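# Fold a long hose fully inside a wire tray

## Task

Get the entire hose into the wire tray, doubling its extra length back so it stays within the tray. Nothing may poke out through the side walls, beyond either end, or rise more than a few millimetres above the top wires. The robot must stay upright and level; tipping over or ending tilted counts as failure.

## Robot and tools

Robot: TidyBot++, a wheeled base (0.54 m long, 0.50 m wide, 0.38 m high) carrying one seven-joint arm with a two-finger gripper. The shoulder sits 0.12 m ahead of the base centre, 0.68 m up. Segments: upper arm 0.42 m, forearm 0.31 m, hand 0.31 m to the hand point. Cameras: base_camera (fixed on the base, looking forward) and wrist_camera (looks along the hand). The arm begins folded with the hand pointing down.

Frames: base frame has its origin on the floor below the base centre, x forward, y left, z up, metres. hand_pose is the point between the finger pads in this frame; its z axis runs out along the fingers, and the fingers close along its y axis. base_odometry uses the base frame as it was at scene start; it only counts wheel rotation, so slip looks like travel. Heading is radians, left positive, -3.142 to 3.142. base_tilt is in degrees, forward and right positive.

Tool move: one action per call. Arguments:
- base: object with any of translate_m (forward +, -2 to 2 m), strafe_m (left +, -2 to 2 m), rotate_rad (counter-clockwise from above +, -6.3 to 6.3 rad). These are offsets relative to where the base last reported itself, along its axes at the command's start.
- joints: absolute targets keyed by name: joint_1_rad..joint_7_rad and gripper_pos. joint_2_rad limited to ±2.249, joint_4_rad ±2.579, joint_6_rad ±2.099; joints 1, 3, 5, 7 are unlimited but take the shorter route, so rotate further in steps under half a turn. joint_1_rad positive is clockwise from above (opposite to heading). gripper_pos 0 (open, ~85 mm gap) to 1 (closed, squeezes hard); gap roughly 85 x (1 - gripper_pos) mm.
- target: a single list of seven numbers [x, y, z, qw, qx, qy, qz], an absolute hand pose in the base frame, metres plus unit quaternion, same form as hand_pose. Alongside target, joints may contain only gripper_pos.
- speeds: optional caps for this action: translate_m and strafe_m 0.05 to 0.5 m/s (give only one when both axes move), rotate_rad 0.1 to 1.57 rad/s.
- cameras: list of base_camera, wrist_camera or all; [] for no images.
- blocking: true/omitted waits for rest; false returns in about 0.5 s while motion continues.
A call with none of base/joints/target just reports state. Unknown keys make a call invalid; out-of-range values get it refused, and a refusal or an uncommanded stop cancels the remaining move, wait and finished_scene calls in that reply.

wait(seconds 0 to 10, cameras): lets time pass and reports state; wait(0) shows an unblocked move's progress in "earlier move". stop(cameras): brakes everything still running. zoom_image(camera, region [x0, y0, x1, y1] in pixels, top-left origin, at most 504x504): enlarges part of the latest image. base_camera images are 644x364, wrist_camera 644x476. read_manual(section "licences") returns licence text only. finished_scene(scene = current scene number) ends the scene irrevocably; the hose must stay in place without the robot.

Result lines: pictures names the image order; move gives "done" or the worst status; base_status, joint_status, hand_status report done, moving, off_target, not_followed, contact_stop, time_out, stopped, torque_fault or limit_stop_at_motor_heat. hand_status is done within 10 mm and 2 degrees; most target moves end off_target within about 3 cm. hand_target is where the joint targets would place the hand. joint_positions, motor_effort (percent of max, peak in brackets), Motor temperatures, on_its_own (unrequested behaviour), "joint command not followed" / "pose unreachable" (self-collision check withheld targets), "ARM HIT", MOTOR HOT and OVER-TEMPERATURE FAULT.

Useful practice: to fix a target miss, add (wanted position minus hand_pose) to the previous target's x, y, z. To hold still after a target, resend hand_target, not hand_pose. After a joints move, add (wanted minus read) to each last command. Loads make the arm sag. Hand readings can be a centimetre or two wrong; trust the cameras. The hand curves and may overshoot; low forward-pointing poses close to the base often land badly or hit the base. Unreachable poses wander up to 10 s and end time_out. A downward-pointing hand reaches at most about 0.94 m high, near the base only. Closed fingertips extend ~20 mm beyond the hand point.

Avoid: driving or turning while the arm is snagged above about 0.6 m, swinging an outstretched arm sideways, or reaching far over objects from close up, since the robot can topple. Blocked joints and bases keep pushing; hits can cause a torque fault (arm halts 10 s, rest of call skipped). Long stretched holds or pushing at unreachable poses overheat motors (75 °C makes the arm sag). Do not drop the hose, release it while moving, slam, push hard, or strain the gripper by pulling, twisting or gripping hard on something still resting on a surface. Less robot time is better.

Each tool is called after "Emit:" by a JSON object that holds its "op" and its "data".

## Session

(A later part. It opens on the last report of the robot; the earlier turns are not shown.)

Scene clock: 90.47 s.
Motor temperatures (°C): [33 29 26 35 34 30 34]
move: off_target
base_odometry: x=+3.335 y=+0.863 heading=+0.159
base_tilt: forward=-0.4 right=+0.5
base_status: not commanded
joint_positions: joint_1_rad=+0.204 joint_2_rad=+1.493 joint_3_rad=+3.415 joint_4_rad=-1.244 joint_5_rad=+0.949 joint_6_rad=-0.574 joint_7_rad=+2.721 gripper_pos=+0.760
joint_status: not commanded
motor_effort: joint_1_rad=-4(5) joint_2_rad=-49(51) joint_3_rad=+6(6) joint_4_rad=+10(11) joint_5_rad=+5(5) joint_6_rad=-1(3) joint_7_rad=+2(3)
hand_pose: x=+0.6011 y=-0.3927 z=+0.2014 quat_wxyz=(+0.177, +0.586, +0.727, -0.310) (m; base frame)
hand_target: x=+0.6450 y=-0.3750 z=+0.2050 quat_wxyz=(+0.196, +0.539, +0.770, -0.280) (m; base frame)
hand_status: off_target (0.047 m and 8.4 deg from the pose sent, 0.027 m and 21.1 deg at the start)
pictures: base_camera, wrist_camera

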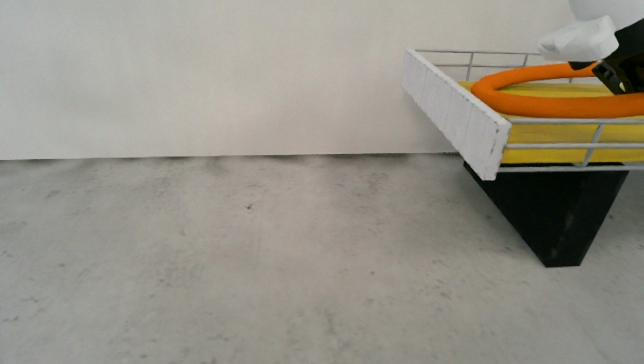

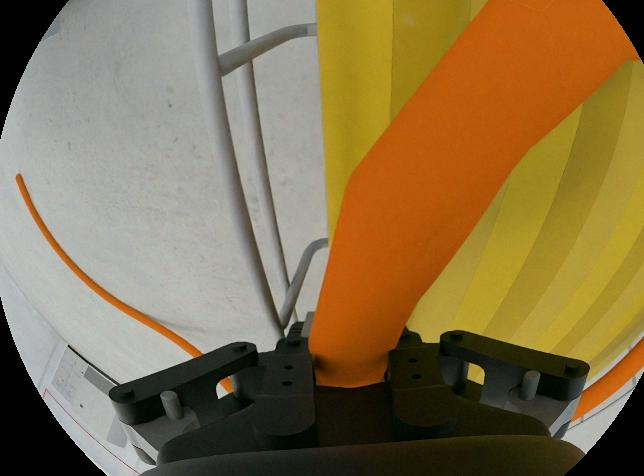

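Emit:
{"op": "move", "data": {"target": [0.65, -0.375, 0.180, 0.196, 0.539, 0.770, -0.280]}}

Emit:
{"op": "zoom_image", "data": {"camera": "base_camera", "region": [400, 0, 644, 200]}}

Scene clock: 91.43 s.
Motor temperatures (°C): [33 29 26 35 34 30 34]
move: off_target
base_odometry: x=+3.335 y=+0.863 heading=+0.158
base_tilt: forward=-0.3 right=+0.6
base_status: not commanded
joint_positions: joint_1_rad=+0.204 joint_2_rad=+1.522 joint_3_rad=+3.416 joint_4_rad=-1.201 joint_5_rad=+0.949 joint_6_rad=-0.575 joint_7_rad=+2.723 gripper_pos=+0.760
joint_status: not commanded
motor_effort: joint_1_rad=-4(6) joint_2_rad=-46(49) joint_3_rad=+4(5) joint_4_rad=+10(12) joint_5_rad=+4(5) joint_6_rad=+1(6) joint_7_rad=+2(3)
hand_pose: x=+0.6107 y=-0.3942 z=+0.1912 quat_wxyz=(+0.184, +0.583, +0.729, -0.308) (m; base frame)
hand_target: x=+0.6500 y=-0.3750 z=+0.1800 quat_wxyz=(+0.196, +0.539, +0.770, -0.280) (m; base frame)
hand_status: off_target (0.045 m and 7.7 deg from the pose sent, 0.056 m and 8.4 deg at the start)
pictures: base_camera, wrist_camera

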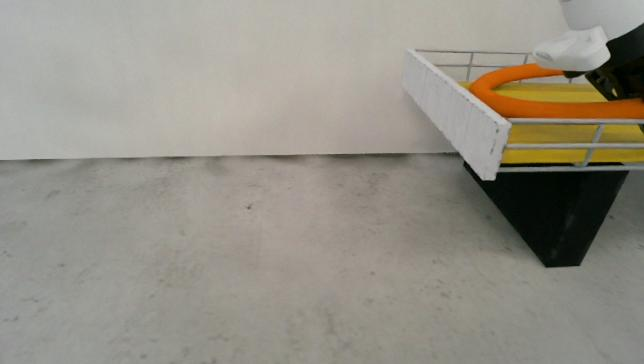

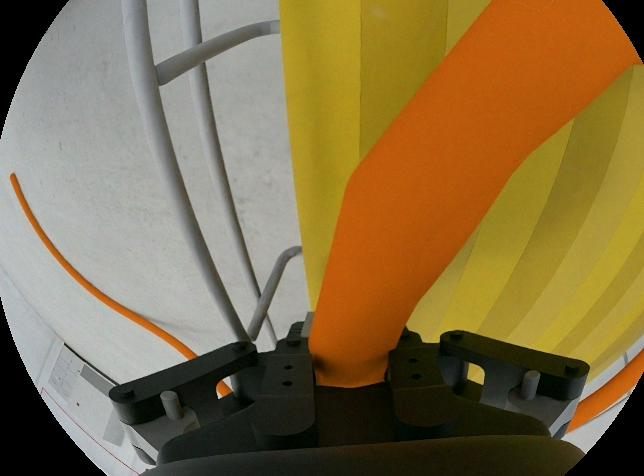

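Scaled by 2.066.

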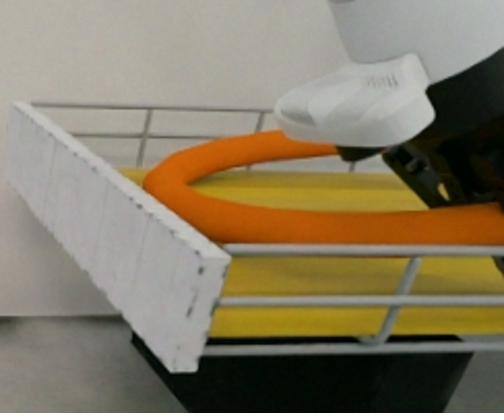

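Emit:
{"op": "move", "data": {"target": [0.645, -0.375, 0.168, 0.196, 0.539, 0.770, -0.280], "cameras": []}}

Emit:
{"op": "move", "data": {"joints": {"gripper_pos": 0.55}}}

Emit:
{"op": "zoom_image", "data": {"camera": "base_camera", "region": [400, 0, 644, 200]}}

Scene clock: 92.23 s.
Motor temperatures (°C): [33 29 26 35 34 30 34]
move: off_target
base_odometry: x=+3.335 y=+0.863 heading=+0.158
base_tilt: forward=-0.4 right=+0.5
base_status: not commanded
joint_positions: joint_1_rad=+0.202 joint_2_rad=+1.529 joint_3_rad=+3.421 joint_4_rad=-1.191 joint_5_rad=+0.949 joint_6_rad=-0.572 joint_7_rad=+2.723 gripper_pos=+0.760
joint_status: not commanded
motor_effort: joint_1_rad=-4(5) joint_2_rad=-44(46) joint_3_rad=+4(5) joint_4_rad=+8(11) joint_5_rad=+4(4) joint_6_rad=+1(1) joint_7_rad=+2(2)
hand_pose: x=+0.6134 y=-0.3958 z=+0.1898 quat_wxyz=(+0.187, +0.581, +0.730, -0.308) (m; base frame)
hand_target: x=+0.6450 y=-0.3750 z=+0.1680 quat_wxyz=(+0.196, +0.539, +0.770, -0.280) (m; base frame)
hand_status: off_target (0.044 m and 7.5 deg from the pose sent, 0.046 m and 7.7 deg at the start)
pictures: none
No camera images: "cameras" was empty.

Scene clock: 92.97 s.
Motor temperatures (°C): [33 29 26 35 34 30 34]
move: done
base_odometry: x=+3.335 y=+0.863 heading=+0.158
base_tilt: forward=-0.3 right=+0.5
base_status: not commanded
joint_positions: joint_1_rad=+0.202 joint_2_rad=+1.530 joint_3_rad=+3.421 joint_4_rad=-1.186 joint_5_rad=+0.950 joint_6_rad=-0.563 joint_7_rad=+2.723 gripper_pos=+0.550
joint_status: all done
motor_effort: joint_1_rad=-1(3) joint_2_rad=-44(46) joint_3_rad=+4(6) joint_4_rad=+8(9) joint_5_rad=+2(4) joint_6_rad=+0(3) joint_7_rad=+1(2)
hand_pose: x=+0.6184 y=-0.3949 z=+0.1889 quat_wxyz=(+0.190, +0.580, +0.732, -0.303) (m; base frame)
hand_target: x=+0.6450 y=-0.3750 z=+0.1680 quat_wxyz=(+0.196, +0.539, +0.770, -0.280) (m; base frame)
hand_status: not commanded
pictures: base_camera, wrist_camera

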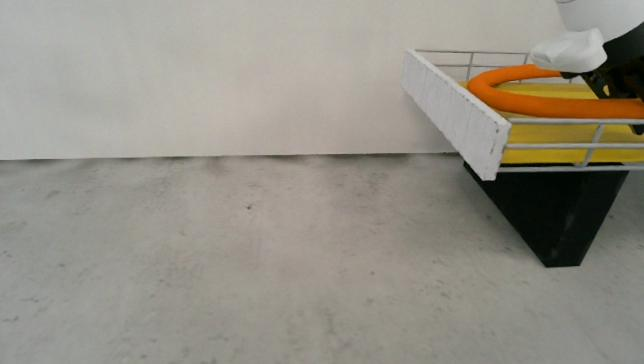

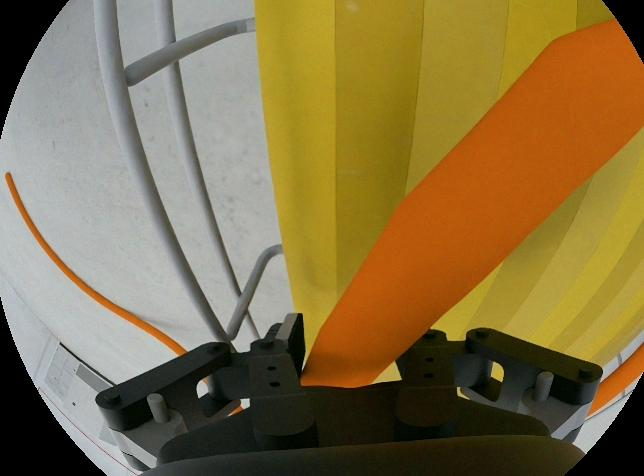

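Scaled by 2.066.

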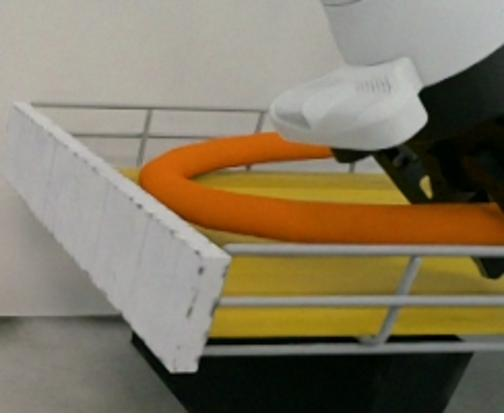

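Emit:
{"op": "move", "data": {"joints": {"gripper_pos": 0.3}}}

Emit:
{"op": "zoom_image", "data": {"camera": "base_camera", "region": [400, 0, 644, 200]}}

Scene clock: 93.90 s.
Motor temperatures (°C): [33 29 26 35 34 30 34]
move: done
base_odometry: x=+3.335 y=+0.863 heading=+0.158
base_tilt: forward=-0.4 right=+0.6
base_status: not commanded
joint_positions: joint_1_rad=+0.201 joint_2_rad=+1.535 joint_3_rad=+3.421 joint_4_rad=-1.182 joint_5_rad=+0.951 joint_6_rad=-0.558 joint_7_rad=+2.723 gripper_pos=+0.300
joint_status: all done
motor_effort: joint_1_rad=-1(2) joint_2_rad=-44(47) joint_3_rad=+4(5) joint_4_rad=+8(9) joint_5_rad=+2(3) joint_6_rad=-1(2) joint_7_rad=+0(1)
hand_pose: x=+0.6198 y=-0.3942 z=+0.1861 quat_wxyz=(+0.190, +0.579, +0.733, -0.302) (m; base frame)
hand_target: x=+0.6450 y=-0.3750 z=+0.1680 quat_wxyz=(+0.196, +0.539, +0.770, -0.280) (m; base frame)
hand_status: not commanded
pictures: base_camera, wrist_camera

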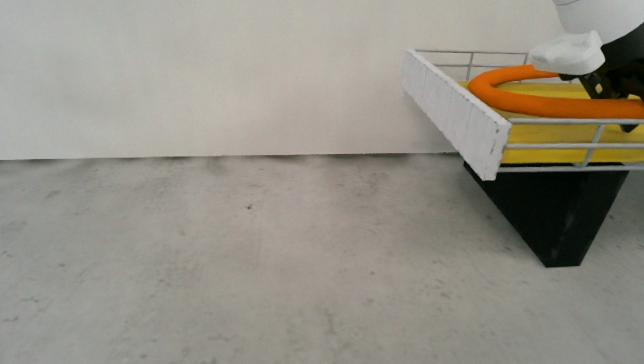

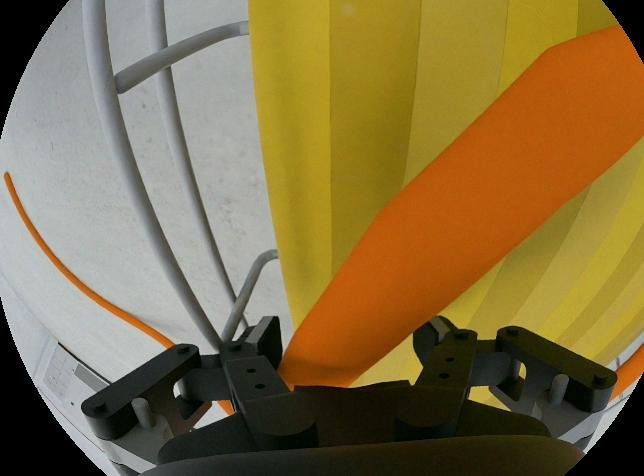

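Scaled by 2.066.

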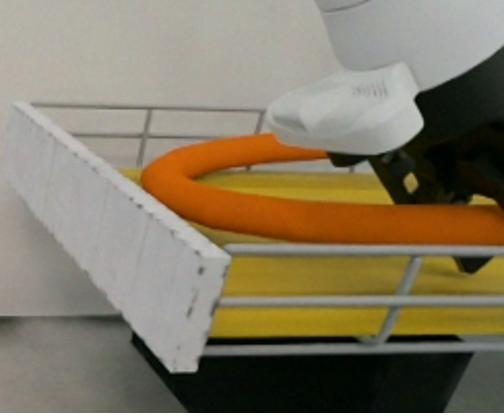

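Emit:
{"op": "move", "data": {"target": [0.640, -0.355, 0.200, 0.252, 0.693, 0.635, -0.231]}}

Emit:
{"op": "zoom_image", "data": {"camera": "base_camera", "region": [400, 0, 644, 200]}}

Scene clock: 95.37 s.
Motor temperatures (°C): [33 29 26 35 34 30 34]
move: off_target
base_odometry: x=+3.335 y=+0.863 heading=+0.158
base_tilt: forward=-0.4 right=+0.6
base_status: not commanded
joint_positions: joint_1_rad=+0.133 joint_2_rad=+1.499 joint_3_rad=+3.473 joint_4_rad=-1.265 joint_5_rad=+0.936 joint_6_rad=-0.512 joint_7_rad=+2.395 gripper_pos=+0.300
joint_status: not commanded
motor_effort: joint_1_rad=-2(3) joint_2_rad=-45(46) joint_3_rad=+6(6) joint_4_rad=+7(9) joint_5_rad=+2(3) joint_6_rad=-3(4) joint_7_rad=+0(1)
hand_pose: x=+0.6199 y=-0.3762 z=+0.2016 quat_wxyz=(+0.240, +0.671, +0.647, -0.269) (m; base frame)
hand_target: x=+0.6400 y=-0.3550 z=+0.2000 quat_wxyz=(+0.252, +0.693, +0.635, -0.231) (m; base frame)
hand_status: off_target (0.029 m and 5.4 deg from the pose sent, 0.046 m and 20.3 deg at the start)
pictures: base_camera, wrist_camera

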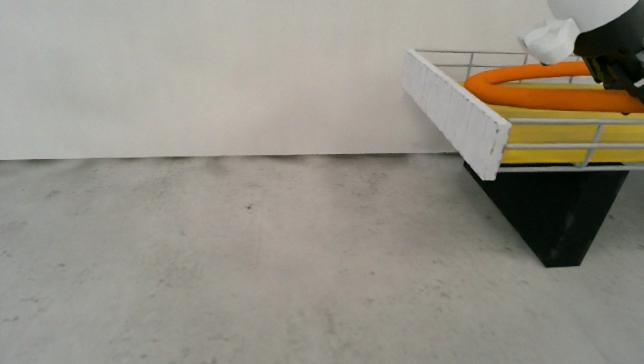

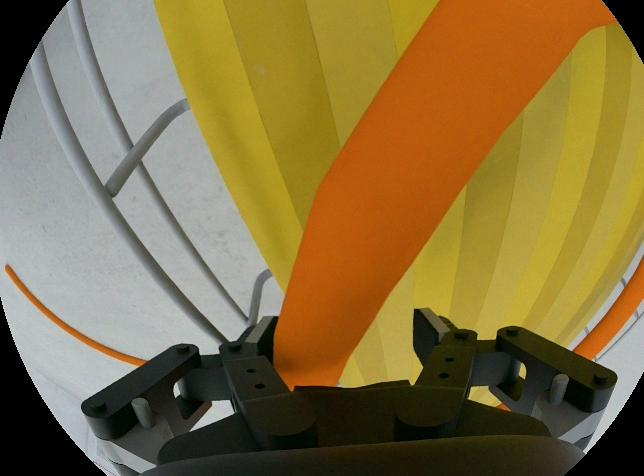

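Scaled by 2.066.

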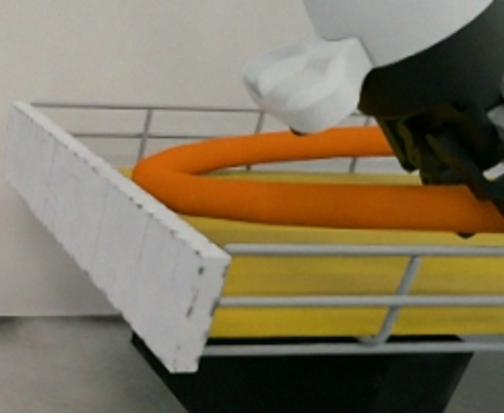

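Emit:
{"op": "move", "data": {"target": [0.630, -0.33, 0.225, 0.252, 0.693, 0.635, -0.231]}}

Emit:
{"op": "zoom_image", "data": {"camera": "base_camera", "region": [400, 0, 644, 200]}}

Scene clock: 96.77 s.
Motor temperatures (°C): [33 29 26 35 34 30 34]
move: off_target
base_odometry: x=+3.335 y=+0.863 heading=+0.158
base_tilt: forward=-0.4 right=+0.5
base_status: not commanded
joint_positions: joint_1_rad=+0.070 joint_2_rad=+1.433 joint_3_rad=+3.476 joint_4_rad=-1.381 joint_5_rad=+0.937 joint_6_rad=-0.491 joint_7_rad=+2.329 gripper_pos=+0.300
joint_status: not commanded
motor_effort: joint_1_rad=-1(2) joint_2_rad=-45(46) joint_3_rad=+7(8) joint_4_rad=+7(8) joint_5_rad=+2(3) joint_6_rad=-3(5) joint_7_rad=+1(1)
hand_pose: x=+0.6109 y=-0.3417 z=+0.2211 quat_wxyz=(+0.237, +0.680, +0.643, -0.262) (m; base frame)
hand_target: x=+0.6300 y=-0.3300 z=+0.2250 quat_wxyz=(+0.252, +0.693, +0.635, -0.231) (m; base frame)
hand_status: off_target (0.023 m and 4.3 deg from the pose sent, 0.053 m and 5.4 deg at the start)
pictures: base_camera, wrist_camera

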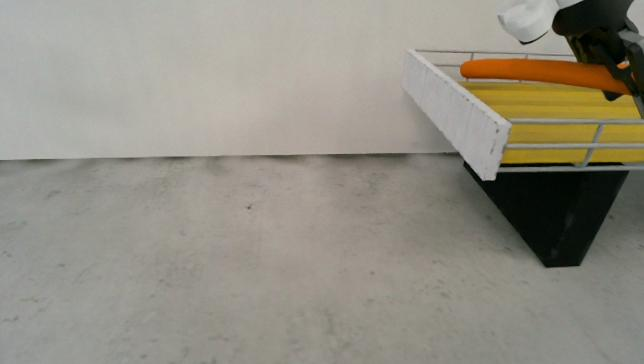

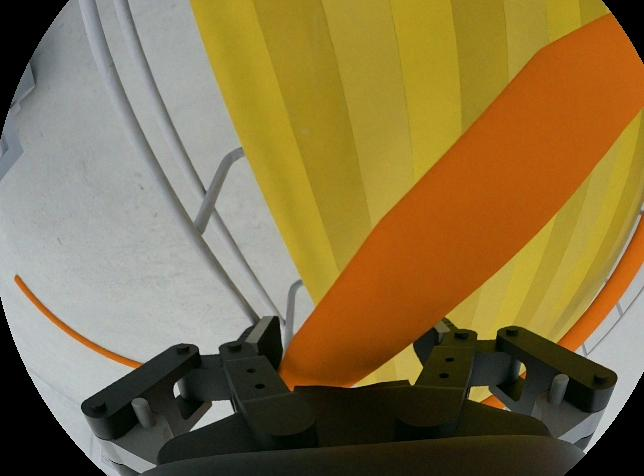

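Scaled by 2.066.

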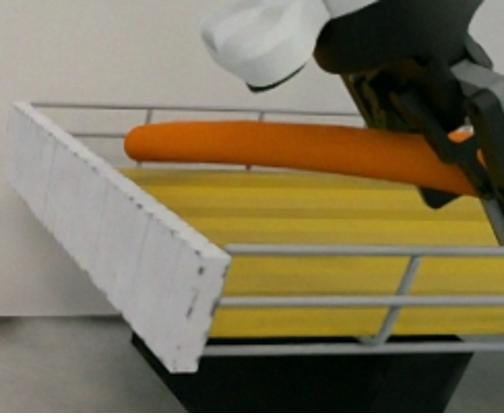

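Emit:
{"op": "move", "data": {"target": [0.635, -0.34, 0.185, 0.252, 0.693, 0.635, -0.231]}}

Emit:
{"op": "zoom_image", "data": {"camera": "base_camera", "region": [400, 0, 644, 200]}}

Scene clock: 98.37 s.
Motor temperatures (°C): [33 29 26 35 34 30 34]
move: off_target
base_odometry: x=+3.335 y=+0.863 heading=+0.158
base_tilt: forward=-0.4 right=+0.5
base_status: not commanded
joint_positions: joint_1_rad=+0.070 joint_2_rad=+1.499 joint_3_rad=+3.486 joint_4_rad=-1.316 joint_5_rad=+0.929 joint_6_rad=-0.491 joint_7_rad=+2.329 gripper_pos=+0.300
joint_status: not commanded
motor_effort: joint_1_rad=+1(2) joint_2_rad=-42(46) joint_3_rad=+7(8) joint_4_rad=+7(10) joint_5_rad=+3(4) joint_6_rad=-1(3) joint_7_rad=+0(1)
hand_pose: x=+0.6165 y=-0.3455 z=+0.1957 quat_wxyz=(+0.241, +0.674, +0.647, -0.264) (m; base frame)
hand_target: x=+0.6350 y=-0.3400 z=+0.1850 quat_wxyz=(+0.252, +0.693, +0.635, -0.231) (m; base frame)
hand_status: off_target (0.022 m and 4.7 deg from the pose sent, 0.043 m and 4.3 deg at the start)
pictures: base_camera, wrist_camera

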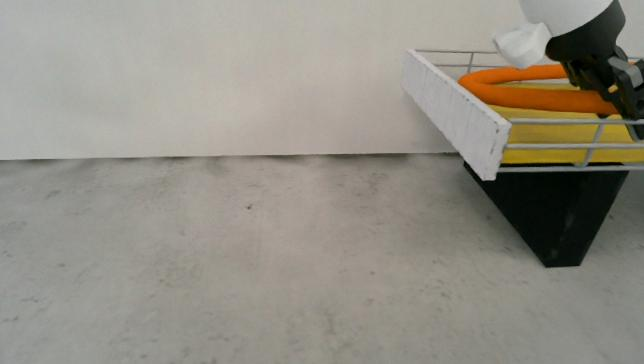

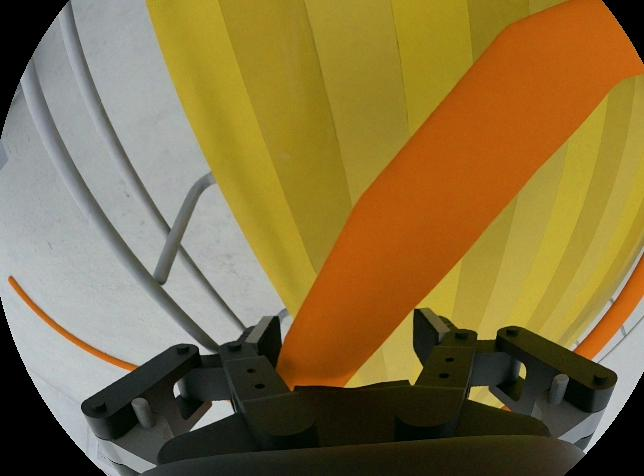

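Scaled by 2.066.

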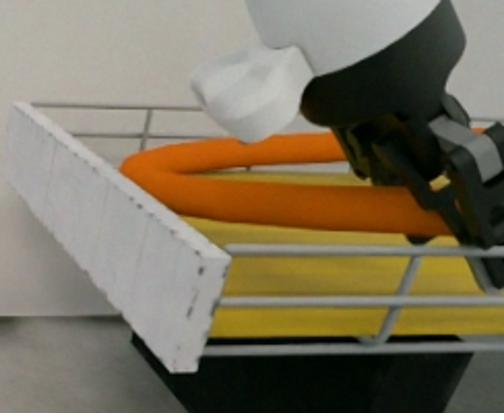

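Emit:
{"op": "move", "data": {"target": [0.650, -0.285, 0.185, 0.224, 0.837, 0.483, -0.130]}}

Emit:
{"op": "zoom_image", "data": {"camera": "base_camera", "region": [400, 0, 644, 200]}}

Scene clock: 99.80 s.
Motor temperatures (°C): [33 29 26 35 34 30 34]
move: off_target
base_odometry: x=+3.335 y=+0.863 heading=+0.158
base_tilt: forward=-0.4 right=+0.5
base_status: not commanded
joint_positions: joint_1_rad=+0.097 joint_2_rad=+1.446 joint_3_rad=+3.407 joint_4_rad=-1.310 joint_5_rad=+0.702 joint_6_rad=-0.471 joint_7_rad=+2.191 gripper_pos=+0.300
joint_status: not commanded
motor_effort: joint_1_rad=+0(7) joint_2_rad=-45(47) joint_3_rad=+5(7) joint_4_rad=+8(12) joint_5_rad=+2(2) joint_6_rad=-1(7) joint_7_rad=+0(1)
hand_pose: x=+0.6276 y=-0.2951 z=+0.1864 quat_wxyz=(+0.218, +0.810, +0.516, -0.170) (m; base frame)
hand_target: x=+0.6500 y=-0.2850 z=+0.1850 quat_wxyz=(+0.224, +0.837, +0.483, -0.130) (m; base frame)
hand_status: off_target (0.025 m and 6.8 deg from the pose sent, 0.070 m and 30.7 deg at the start)
pictures: base_camera, wrist_camera

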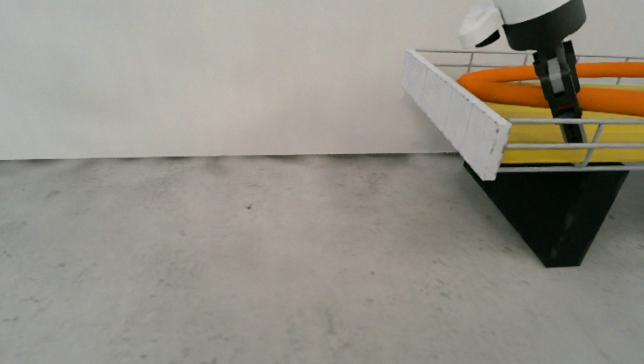

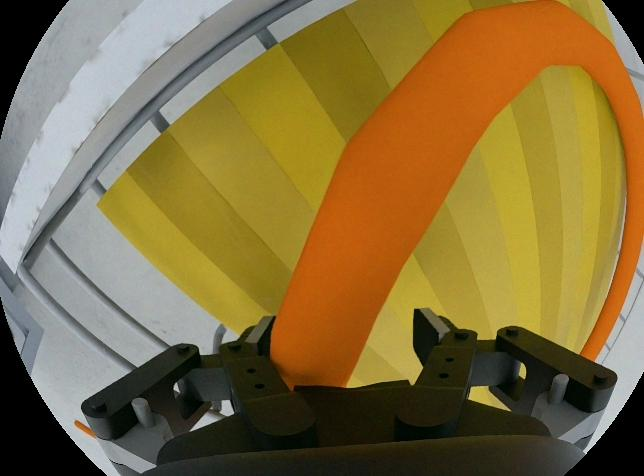

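Scaled by 2.066.

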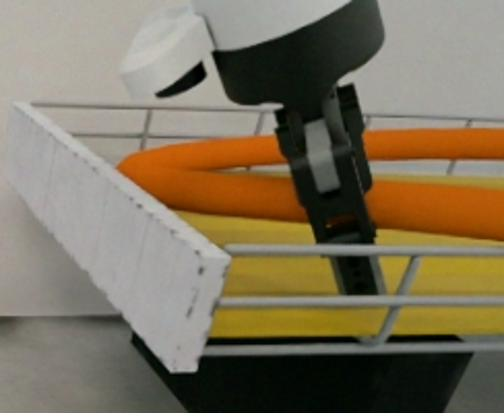

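Emit:
{"op": "move", "data": {"target": [0.680, -0.240, 0.185, 0.126, 0.957, 0.257, -0.034]}}

Emit:
{"op": "zoom_image", "data": {"camera": "base_camera", "region": [400, 0, 644, 200]}}

Scene clock: 101.47 s.
Motor temperatures (°C): [33 29 26 35 34 30 34]
move: off_target
base_odometry: x=+3.335 y=+0.863 heading=+0.158
base_tilt: forward=-0.3 right=+0.6
base_status: not commanded
joint_positions: joint_1_rad=+0.216 joint_2_rad=+1.407 joint_3_rad=+3.247 joint_4_rad=-1.188 joint_5_rad=+0.383 joint_6_rad=-0.500 joint_7_rad=+2.114 gripper_pos=+0.300
joint_status: not commanded
motor_effort: joint_1_rad=-1(4) joint_2_rad=-44(45) joint_3_rad=+0(5) joint_4_rad=+8(10) joint_5_rad=+0(2) joint_6_rad=+1(4) joint_7_rad=+0(1)
hand_pose: x=+0.6808 y=-0.2431 z=+0.1843 quat_wxyz=(+0.141, +0.938, +0.314, -0.042) (m; base frame)
hand_target: x=+0.6800 y=-0.2400 z=+0.1850 quat_wxyz=(+0.126, +0.958, +0.257, -0.034) (m; base frame)
hand_status: off_target (0.003 m and 7.2 deg from the pose sent, 0.076 m and 39.2 deg at the start)
pictures: base_camera, wrist_camera

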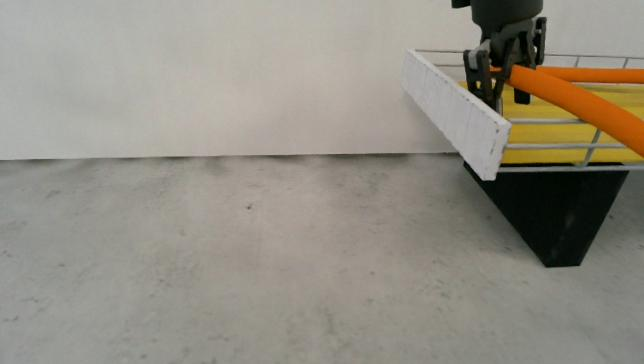

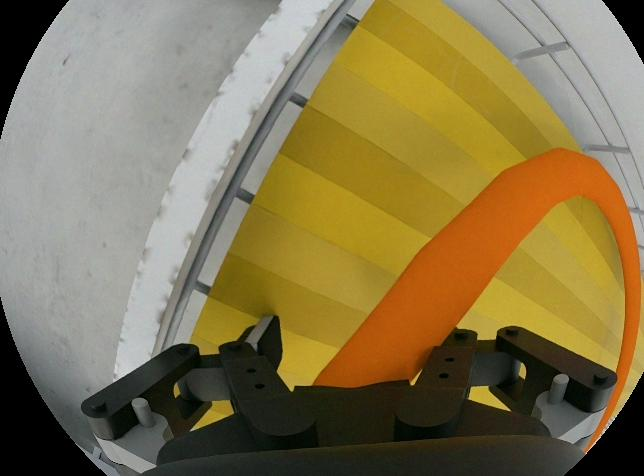

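Scaled by 2.066.

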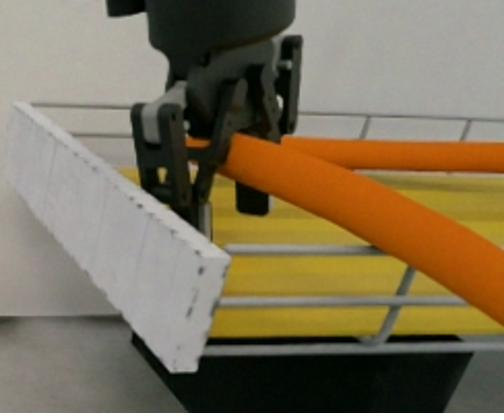

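Emit:
{"op": "move", "data": {"target": [0.690, -0.235, 0.190, 0.044, 0.999, -0.04, 0]}}

Emit:
{"op": "zoom_image", "data": {"camera": "base_camera", "region": [400, 0, 644, 200]}}

Scene clock: 103.40 s.
Motor temperatures (°C): [33 29 26 35 34 30 34]
move: off_target
base_odometry: x=+3.335 y=+0.863 heading=+0.158
base_tilt: forward=-0.3 right=+0.6
base_status: not commanded
joint_positions: joint_1_rad=+0.304 joint_2_rad=+1.407 joint_3_rad=+3.209 joint_4_rad=-1.086 joint_5_rad=+0.090 joint_6_rad=-0.577 joint_7_rad=+1.846 gripper_pos=+0.300
joint_status: not commanded
motor_effort: joint_1_rad=+0(3) joint_2_rad=-49(49) joint_3_rad=+0(1) joint_4_rad=+9(11) joint_5_rad=+1(1) joint_6_rad=+1(2) joint_7_rad=+0(1)
hand_pose: x=+0.7016 y=-0.2391 z=+0.1915 quat_wxyz=(+0.067, +0.997, +0.018, +0.016) (m; base frame)
hand_target: x=+0.6900 y=-0.2350 z=+0.1900 quat_wxyz=(+0.044, +0.998, -0.040, +0.000) (m; base frame)
hand_status: off_target (0.012 m and 7.4 deg from the pose sent, 0.014 m and 43.2 deg at the start)
pictures: base_camera, wrist_camera

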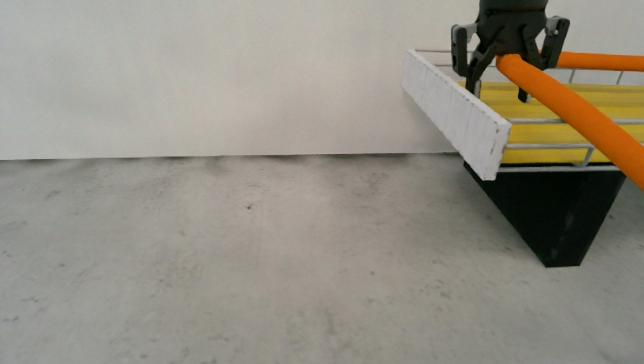

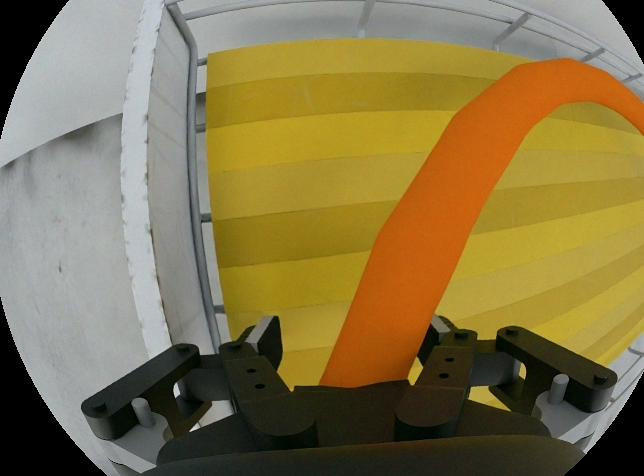

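Scaled by 2.066.

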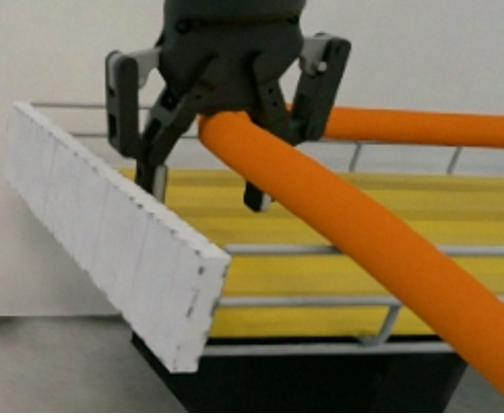

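Emit:
{"op": "move", "data": {"target": [0.67, -0.235, 0.30, 0, 1, -0.04, 0], "cameras": []}}

Emit:
{"op": "move", "data": {"target": [0.50, -0.43, 0.50, 0, 1, 0, 0]}}

Scene clock: 105.13 s.
Motor temperatures (°C): [33 29 26 35 34 30 34]
move: off_target
base_odometry: x=+3.335 y=+0.863 heading=+0.158
base_tilt: forward=-0.4 right=+0.5
base_status: not commanded
joint_positions: joint_1_rad=+0.390 joint_2_rad=+1.180 joint_3_rad=+3.156 joint_4_rad=-1.219 joint_5_rad=+0.047 joint_6_rad=-0.681 joint_7_rad=+1.846 gripper_pos=+0.300
joint_status: not commanded
motor_effort: joint_1_rad=-1(3) joint_2_rad=-49(52) joint_3_rad=-2(2) joint_4_rad=+11(13) joint_5_rad=+0(1) joint_6_rad=+1(2) joint_7_rad=+0(1)
hand_pose: x=+0.6868 y=-0.2506 z=+0.2995 quat_wxyz=(+0.030, +0.998, -0.042, +0.021) (m; base frame)
hand_target: x=+0.6700 y=-0.2350 z=+0.3000 quat_wxyz=(+0.000, +0.999, -0.040, +0.000) (m; base frame)
hand_status: off_target (0.023 m and 4.3 deg from the pose sent, 0.113 m and 10.3 deg at the start)
pictures: none
No camera images: "cameras" was empty.

Scene clock: 107.07 s.
Motor temperatures (°C): [33 29 26 35 34 30 34]
move: off_target
base_odometry: x=+3.335 y=+0.863 heading=+0.158
base_tilt: forward=-0.3 right=+0.5
base_status: not commanded
joint_positions: joint_1_rad=+0.836 joint_2_rad=+0.815 joint_3_rad=+3.149 joint_4_rad=-1.284 joint_5_rad=+0.035 joint_6_rad=-0.974 joint_7_rad=+2.360 gripper_pos=+0.300
joint_status: not commanded
motor_effort: joint_1_rad=+0(6) joint_2_rad=-44(51) joint_3_rad=-1(4) joint_4_rad=+14(15) joint_5_rad=+0(1) joint_6_rad=+1(1) joint_7_rad=+1(2)
hand_pose: x=+0.5118 y=-0.4526 z=+0.5016 quat_wxyz=(+0.037, +0.999, -0.016, +0.011) (m; base frame)
hand_target: x=+0.5000 y=-0.4300 z=+0.5000 quat_wxyz=(+0.000, +1.000, +0.000, +0.000) (m; base frame)
hand_status: off_target (0.026 m and 4.8 deg from the pose sent, 0.328 m and 6.4 deg at the start)
pictures: base_camera, wrist_camera

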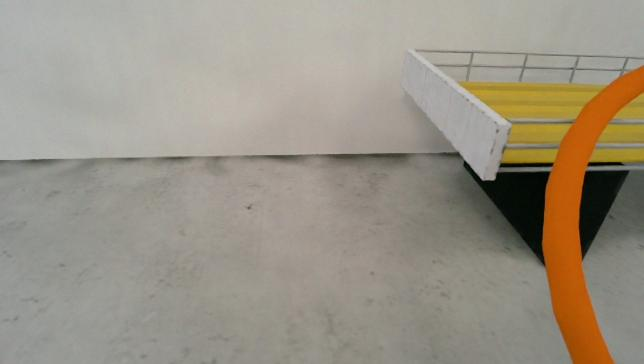

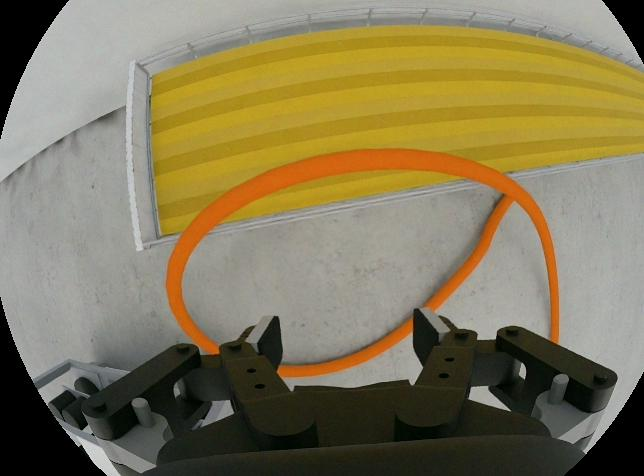

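Emit:
{"op": "move", "data": {"target": [0.36, -0.50, 0.60, 0, 1, 0, 0]}}

Scene clock: 109.23 s.
Motor temperatures (°C): [33 29 26 35 34 30 34]
move: off_target
base_odometry: x=+3.335 y=+0.863 heading=+0.159
base_tilt: forward=-0.3 right=+0.5
base_status: not commanded
joint_positions: joint_1_rad=+1.087 joint_2_rad=+0.662 joint_3_rad=+3.207 joint_4_rad=-1.262 joint_5_rad=-0.002 joint_6_rad=-1.178 joint_7_rad=+2.665 gripper_pos=+0.300
joint_status: not commanded
motor_effort: joint_1_rad=+0(5) joint_2_rad=-40(45) joint_3_rad=+0(3) joint_4_rad=+15(16) joint_5_rad=+0(1) joint_6_rad=+1(1) joint_7_rad=+1(1)
hand_pose: x=+0.3552 y=-0.5148 z=+0.5937 quat_wxyz=(+0.026, +0.999, -0.022, -0.008) (m; base frame)
hand_target: x=+0.3600 y=-0.5000 z=+0.6000 quat_wxyz=(+0.000, +1.000, +0.000, +0.000) (m; base frame)
hand_status: off_target (0.017 m and 4.0 deg from the pose sent, 0.187 m and 4.8 deg at the start)
pictures: base_camera, wrist_camera

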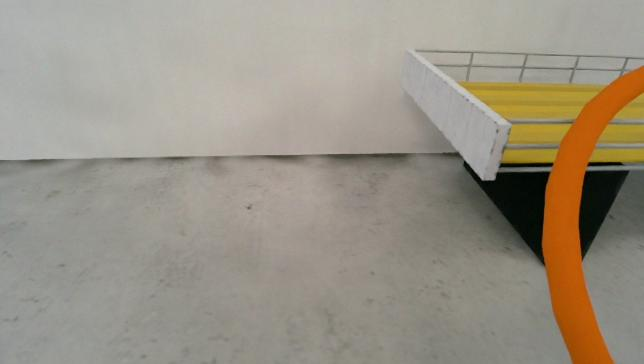

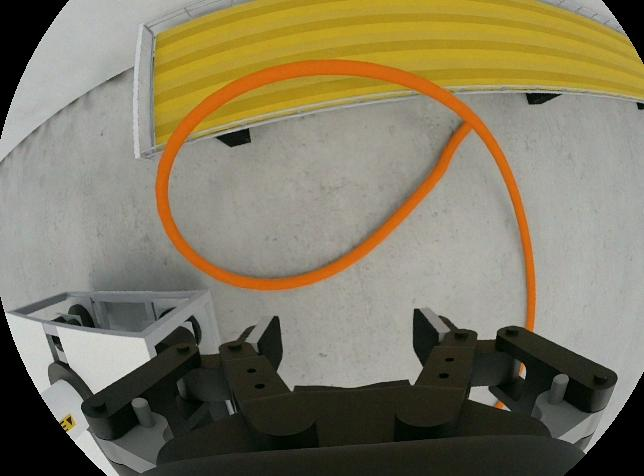

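Emit:
{"op": "move", "data": {"target": [0.70, -0.52, 0.32, 0, 0.707, -0.707, 0]}}

Scene clock: 120.80 s.
Motor temperatures (°C): [33 30 26 35 34 30 34]
move: time_out
base_odometry: x=+3.335 y=+0.864 heading=+0.158
base_tilt: forward=-0.3 right=+0.5
base_status: not commanded
joint_positions: joint_1_rad=+0.632 joint_2_rad=+1.633 joint_3_rad=+3.016 joint_4_rad=-0.070 joint_5_rad=+0.154 joint_6_rad=-1.473 joint_7_rad=+0.873 gripper_pos=+0.300
joint_status: not commanded
motor_effort: joint_1_rad=+0(6) joint_2_rad=-55(60) joint_3_rad=-1(2) joint_4_rad=+17(18) joint_5_rad=+0(2) joint_6_rad=+0(2) joint_7_rad=+0(2)
hand_pose: x=+0.6980 y=-0.4297 z=+0.3047 quat_wxyz=(+0.014, +0.791, -0.612, -0.017) (m; base frame)
hand_target: x=+0.6984 y=-0.4293 z=+0.3048 quat_wxyz=(+0.014, +0.791, -0.612, -0.017) (m; base frame)
hand_status: time_out (0.092 m and 14.7 deg from the pose sent, 0.440 m and 87.5 deg at the start)
pictures: base_camera, wrist_camera

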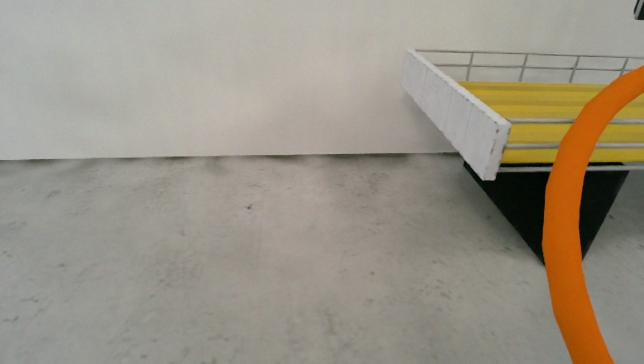

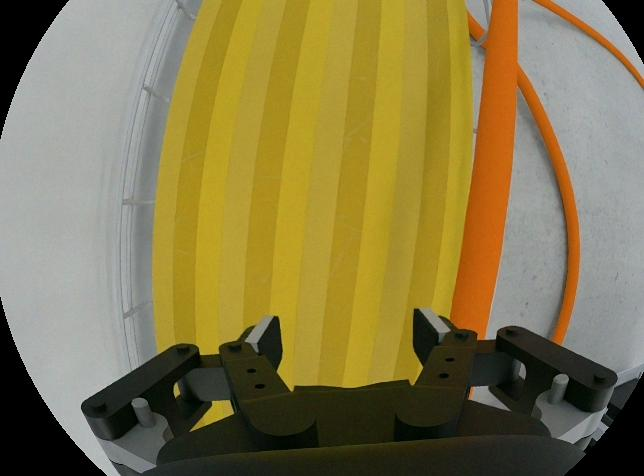

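Emit:
{"op": "move", "data": {}}

Scene clock: 121.37 s.
Motor temperatures (°C): [33 30 26 35 34 30 34]
base_odometry: x=+3.335 y=+0.864 heading=+0.158
base_tilt: forward=-0.4 right=+0.6
base_status: not commanded
joint_positions: joint_1_rad=+0.632 joint_2_rad=+1.633 joint_3_rad=+3.016 joint_4_rad=-0.070 joint_5_rad=+0.154 joint_6_rad=-1.473 joint_7_rad=+0.873 gripper_pos=+0.300
joint_status: not commanded
motor_effort: joint_1_rad=+0(6) joint_2_rad=-55(60) joint_3_rad=-1(2) joint_4_rad=+15(18) joint_5_rad=+0(2) joint_6_rad=+0(2) joint_7_rad=+1(2)
hand_pose: x=+0.6980 y=-0.4297 z=+0.3047 quat_wxyz=(+0.014, +0.791, -0.612, -0.017) (m; base frame)
hand_target: x=+0.6984 y=-0.4293 z=+0.3048 quat_wxyz=(+0.014, +0.791, -0.612, -0.017) (m; base frame)
hand_status: time_out (0.092 m and 14.7 deg from the pose sent, 0.440 m and 87.5 deg at the start)
pictures: base_camera, wrist_camera

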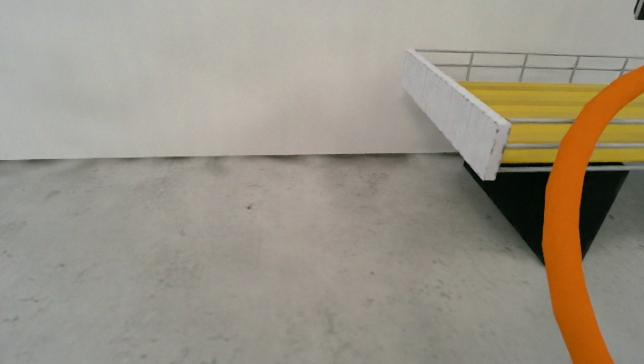

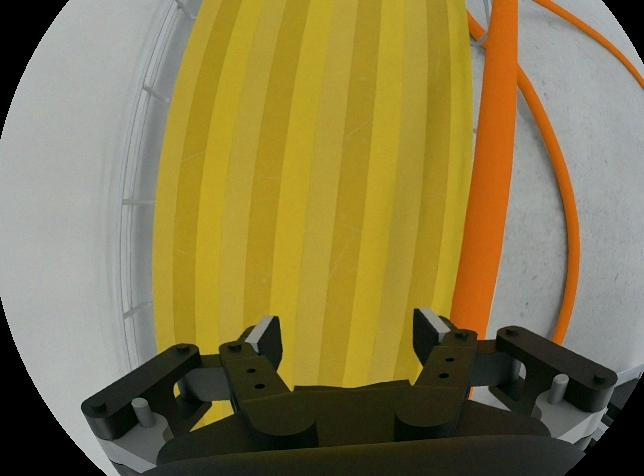

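Emit:
{"op": "move", "data": {"target": [0.5, -0.4, 0.5, 0, 0.793, -0.609, 0]}}

Emit:
{"op": "zoom_image", "data": {"camera": "base_camera", "region": [344, 0, 644, 364]}}

Scene clock: 125.03 s.
Motor temperatures (°C): [33 30 26 35 34 30 34]
move: off_target
base_odometry: x=+3.335 y=+0.864 heading=+0.158
base_tilt: forward=-0.4 right=+0.6
base_status: not commanded
joint_positions: joint_1_rad=+0.632 joint_2_rad=+0.787 joint_3_rad=+3.417 joint_4_rad=-1.387 joint_5_rad=-0.195 joint_6_rad=-1.061 joint_7_rad=+1.191 gripper_pos=+0.300
joint_status: not commanded
motor_effort: joint_1_rad=+0(2) joint_2_rad=-41(57) joint_3_rad=+2(2) joint_4_rad=+13(17) joint_5_rad=+0(1) joint_6_rad=+0(1) joint_7_rad=+0(1)
hand_pose: x=+0.4956 y=-0.3829 z=+0.4960 quat_wxyz=(+0.006, +0.791, -0.611, -0.034) (m; base frame)
hand_target: x=+0.5000 y=-0.4000 z=+0.5000 quat_wxyz=(+0.000, +0.793, -0.609, +0.000) (m; base frame)
hand_status: off_target (0.018 m and 4.0 deg from the pose sent, 0.280 m and 2.6 deg at the start)
pictures: base_camera, wrist_camera

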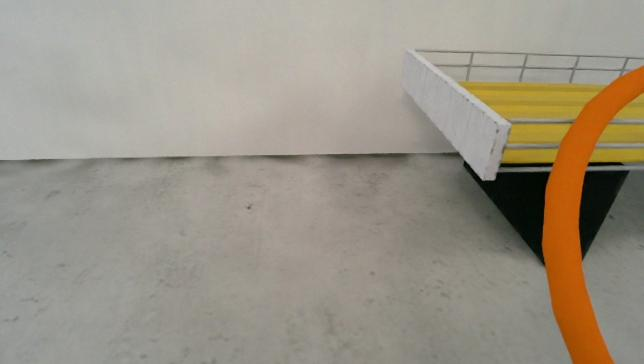

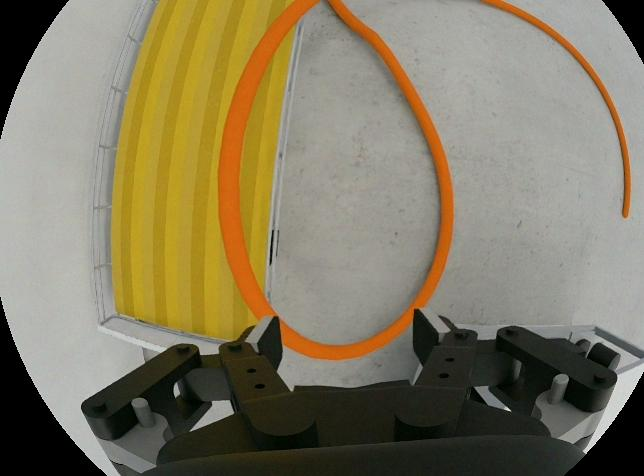

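Scaled by 1.385.

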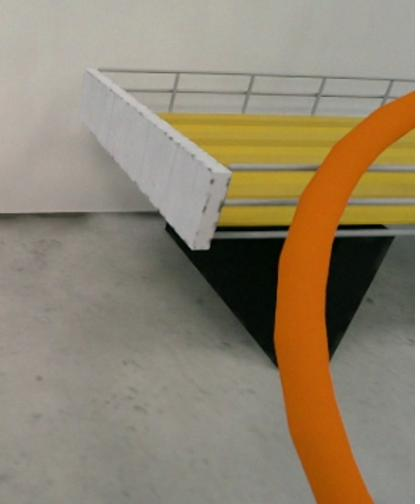

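Emit:
{"op": "move", "data": {"base": {"translate_m": -0.8, "strafe_m": -0.25}, "joints": {"joint_1_rad": 0.0, "joint_2_rad": 0.373, "joint_3_rad": 3.14, "joint_4_rad": -1.947, "joint_5_rad": 0.0, "joint_6_rad": -0.82, "joint_7_rad": 0.0}}}

Emit:
{"op": "move", "data": {"base": {"strafe_m": -1.2}}}

Scene clock: 129.40 s.
Motor temperatures (°C): [33 30 26 35 34 30 34]
move: done
base_odometry: x=+2.584 y=+0.490 heading=+0.159
base_tilt: forward=-0.3 right=+0.6
base_status: done
joint_positions: joint_1_rad=+0.024 joint_2_rad=+0.384 joint_3_rad=+3.150 joint_4_rad=-1.936 joint_5_rad=-0.040 joint_6_rad=-0.877 joint_7_rad=+0.059 gripper_pos=+0.300
joint_status: all done
motor_effort: joint_1_rad=+0(3) joint_2_rad=-26(43) joint_3_rad=-1(3) joint_4_rad=+11(14) joint_5_rad=+0(1) joint_6_rad=+0(2) joint_7_rad=+0(2)
hand_pose: x=+0.4899 y=-0.0015 z=+0.5472 quat_wxyz=(+0.009, +0.707, -0.707, -0.030) (m; base frame)
hand_target: x=+0.5030 y=+0.0020 z=+0.5483 quat_wxyz=(-0.001, +0.708, -0.707, +0.000) (m; base frame)
hand_status: not commanded
pictures: base_camera, wrist_camera

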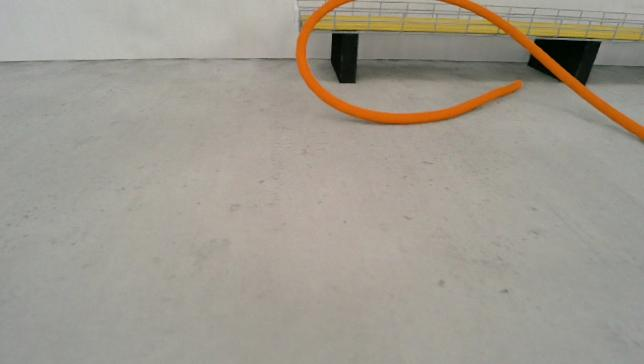

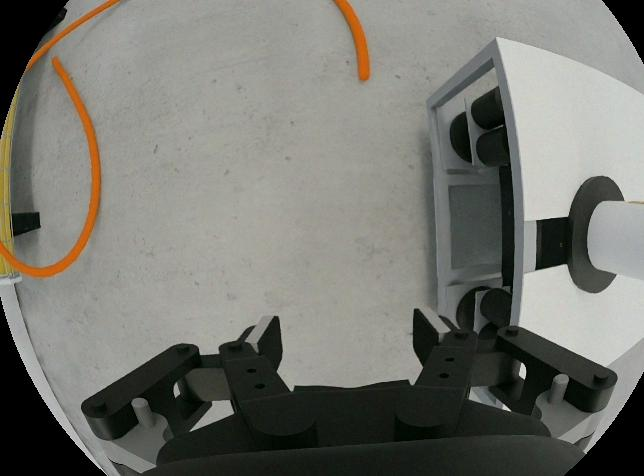

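Scene clock: 133.13 s.
Motor temperatures (°C): [33 30 26 35 34 30 34]
move: done
base_odometry: x=+2.774 y=-0.695 heading=+0.158
base_tilt: forward=-0.3 right=+0.5
base_status: done
joint_positions: joint_1_rad=+0.017 joint_2_rad=+0.384 joint_3_rad=+3.146 joint_4_rad=-1.936 joint_5_rad=-0.037 joint_6_rad=-0.877 joint_7_rad=+0.058 gripper_pos=+0.300
joint_status: not commanded
motor_effort: joint_1_rad=+0(3) joint_2_rad=-27(27) joint_3_rad=-1(3) joint_4_rad=+12(12) joint_5_rad=+0(1) joint_6_rad=+0(1) joint_7_rad=+0(2)
hand_pose: x=+0.4900 y=+0.0024 z=+0.5473 quat_wxyz=(+0.009, +0.712, -0.702, -0.029) (m; base frame)
hand_target: x=+0.5030 y=+0.0020 z=+0.5483 quat_wxyz=(-0.001, +0.708, -0.707, +0.000) (m; base frame)
hand_status: not commanded
pictures: base_camera, wrist_camera

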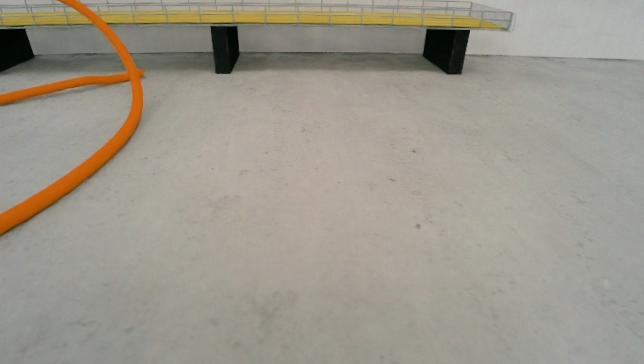

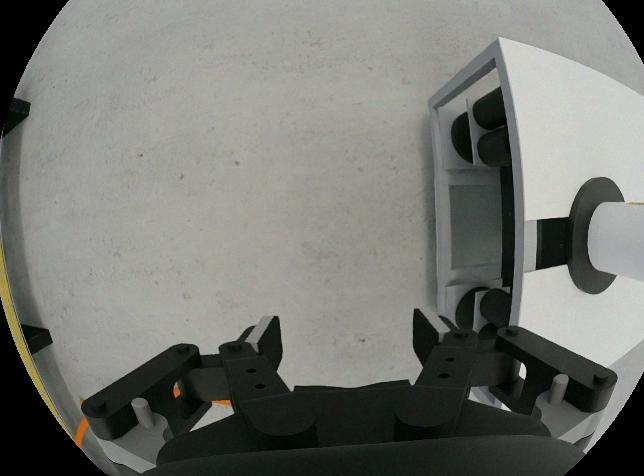

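Emit:
{"op": "move", "data": {"base": {"translate_m": 0.8, "strafe_m": 0.06}, "joints": {"joint_1_rad": -0.6}}}

Scene clock: 136.80 s.
Motor temperatures (°C): [33 30 26 35 34 30 34]
move: done
base_odometry: x=+3.554 y=-0.509 heading=+0.158
base_tilt: forward=-0.4 right=+0.6
base_status: done
joint_positions: joint_1_rad=-0.577 joint_2_rad=+0.382 joint_3_rad=+3.142 joint_4_rad=-1.937 joint_5_rad=-0.036 joint_6_rad=-0.873 joint_7_rad=+0.058 gripper_pos=+0.300
joint_status: all done
motor_effort: joint_1_rad=+0(3) joint_2_rad=-27(28) joint_3_rad=-1(2) joint_4_rad=+11(13) joint_5_rad=+0(1) joint_6_rad=+0(1) joint_7_rad=+0(2)
hand_pose: x=+0.4252 y=+0.2106 z=+0.5475 quat_wxyz=(+0.015, +0.887, -0.462, -0.024) (m; base frame)
hand_target: x=+0.4348 y=+0.2185 z=+0.5483 quat_wxyz=(-0.001, +0.885, -0.466, +0.000) (m; base frame)
hand_status: not commanded
pictures: base_camera, wrist_camera

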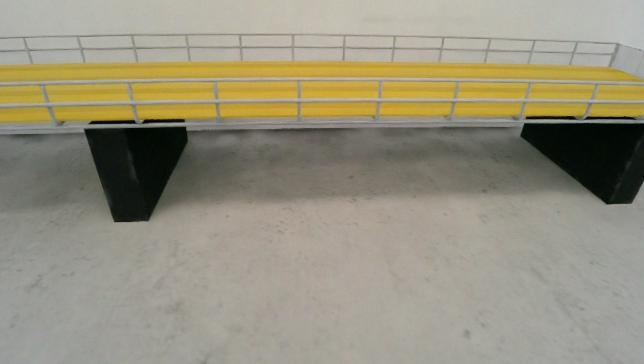

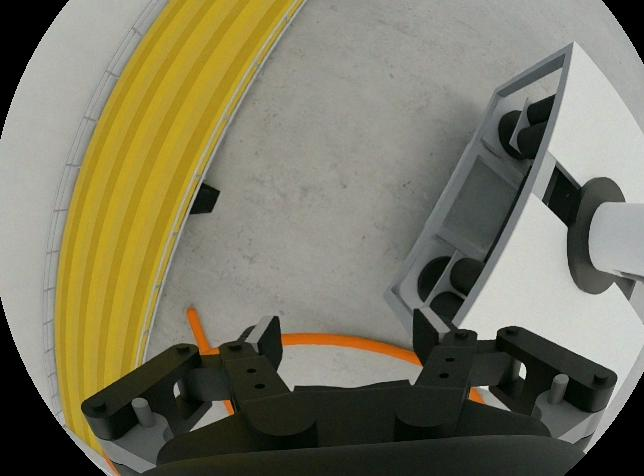

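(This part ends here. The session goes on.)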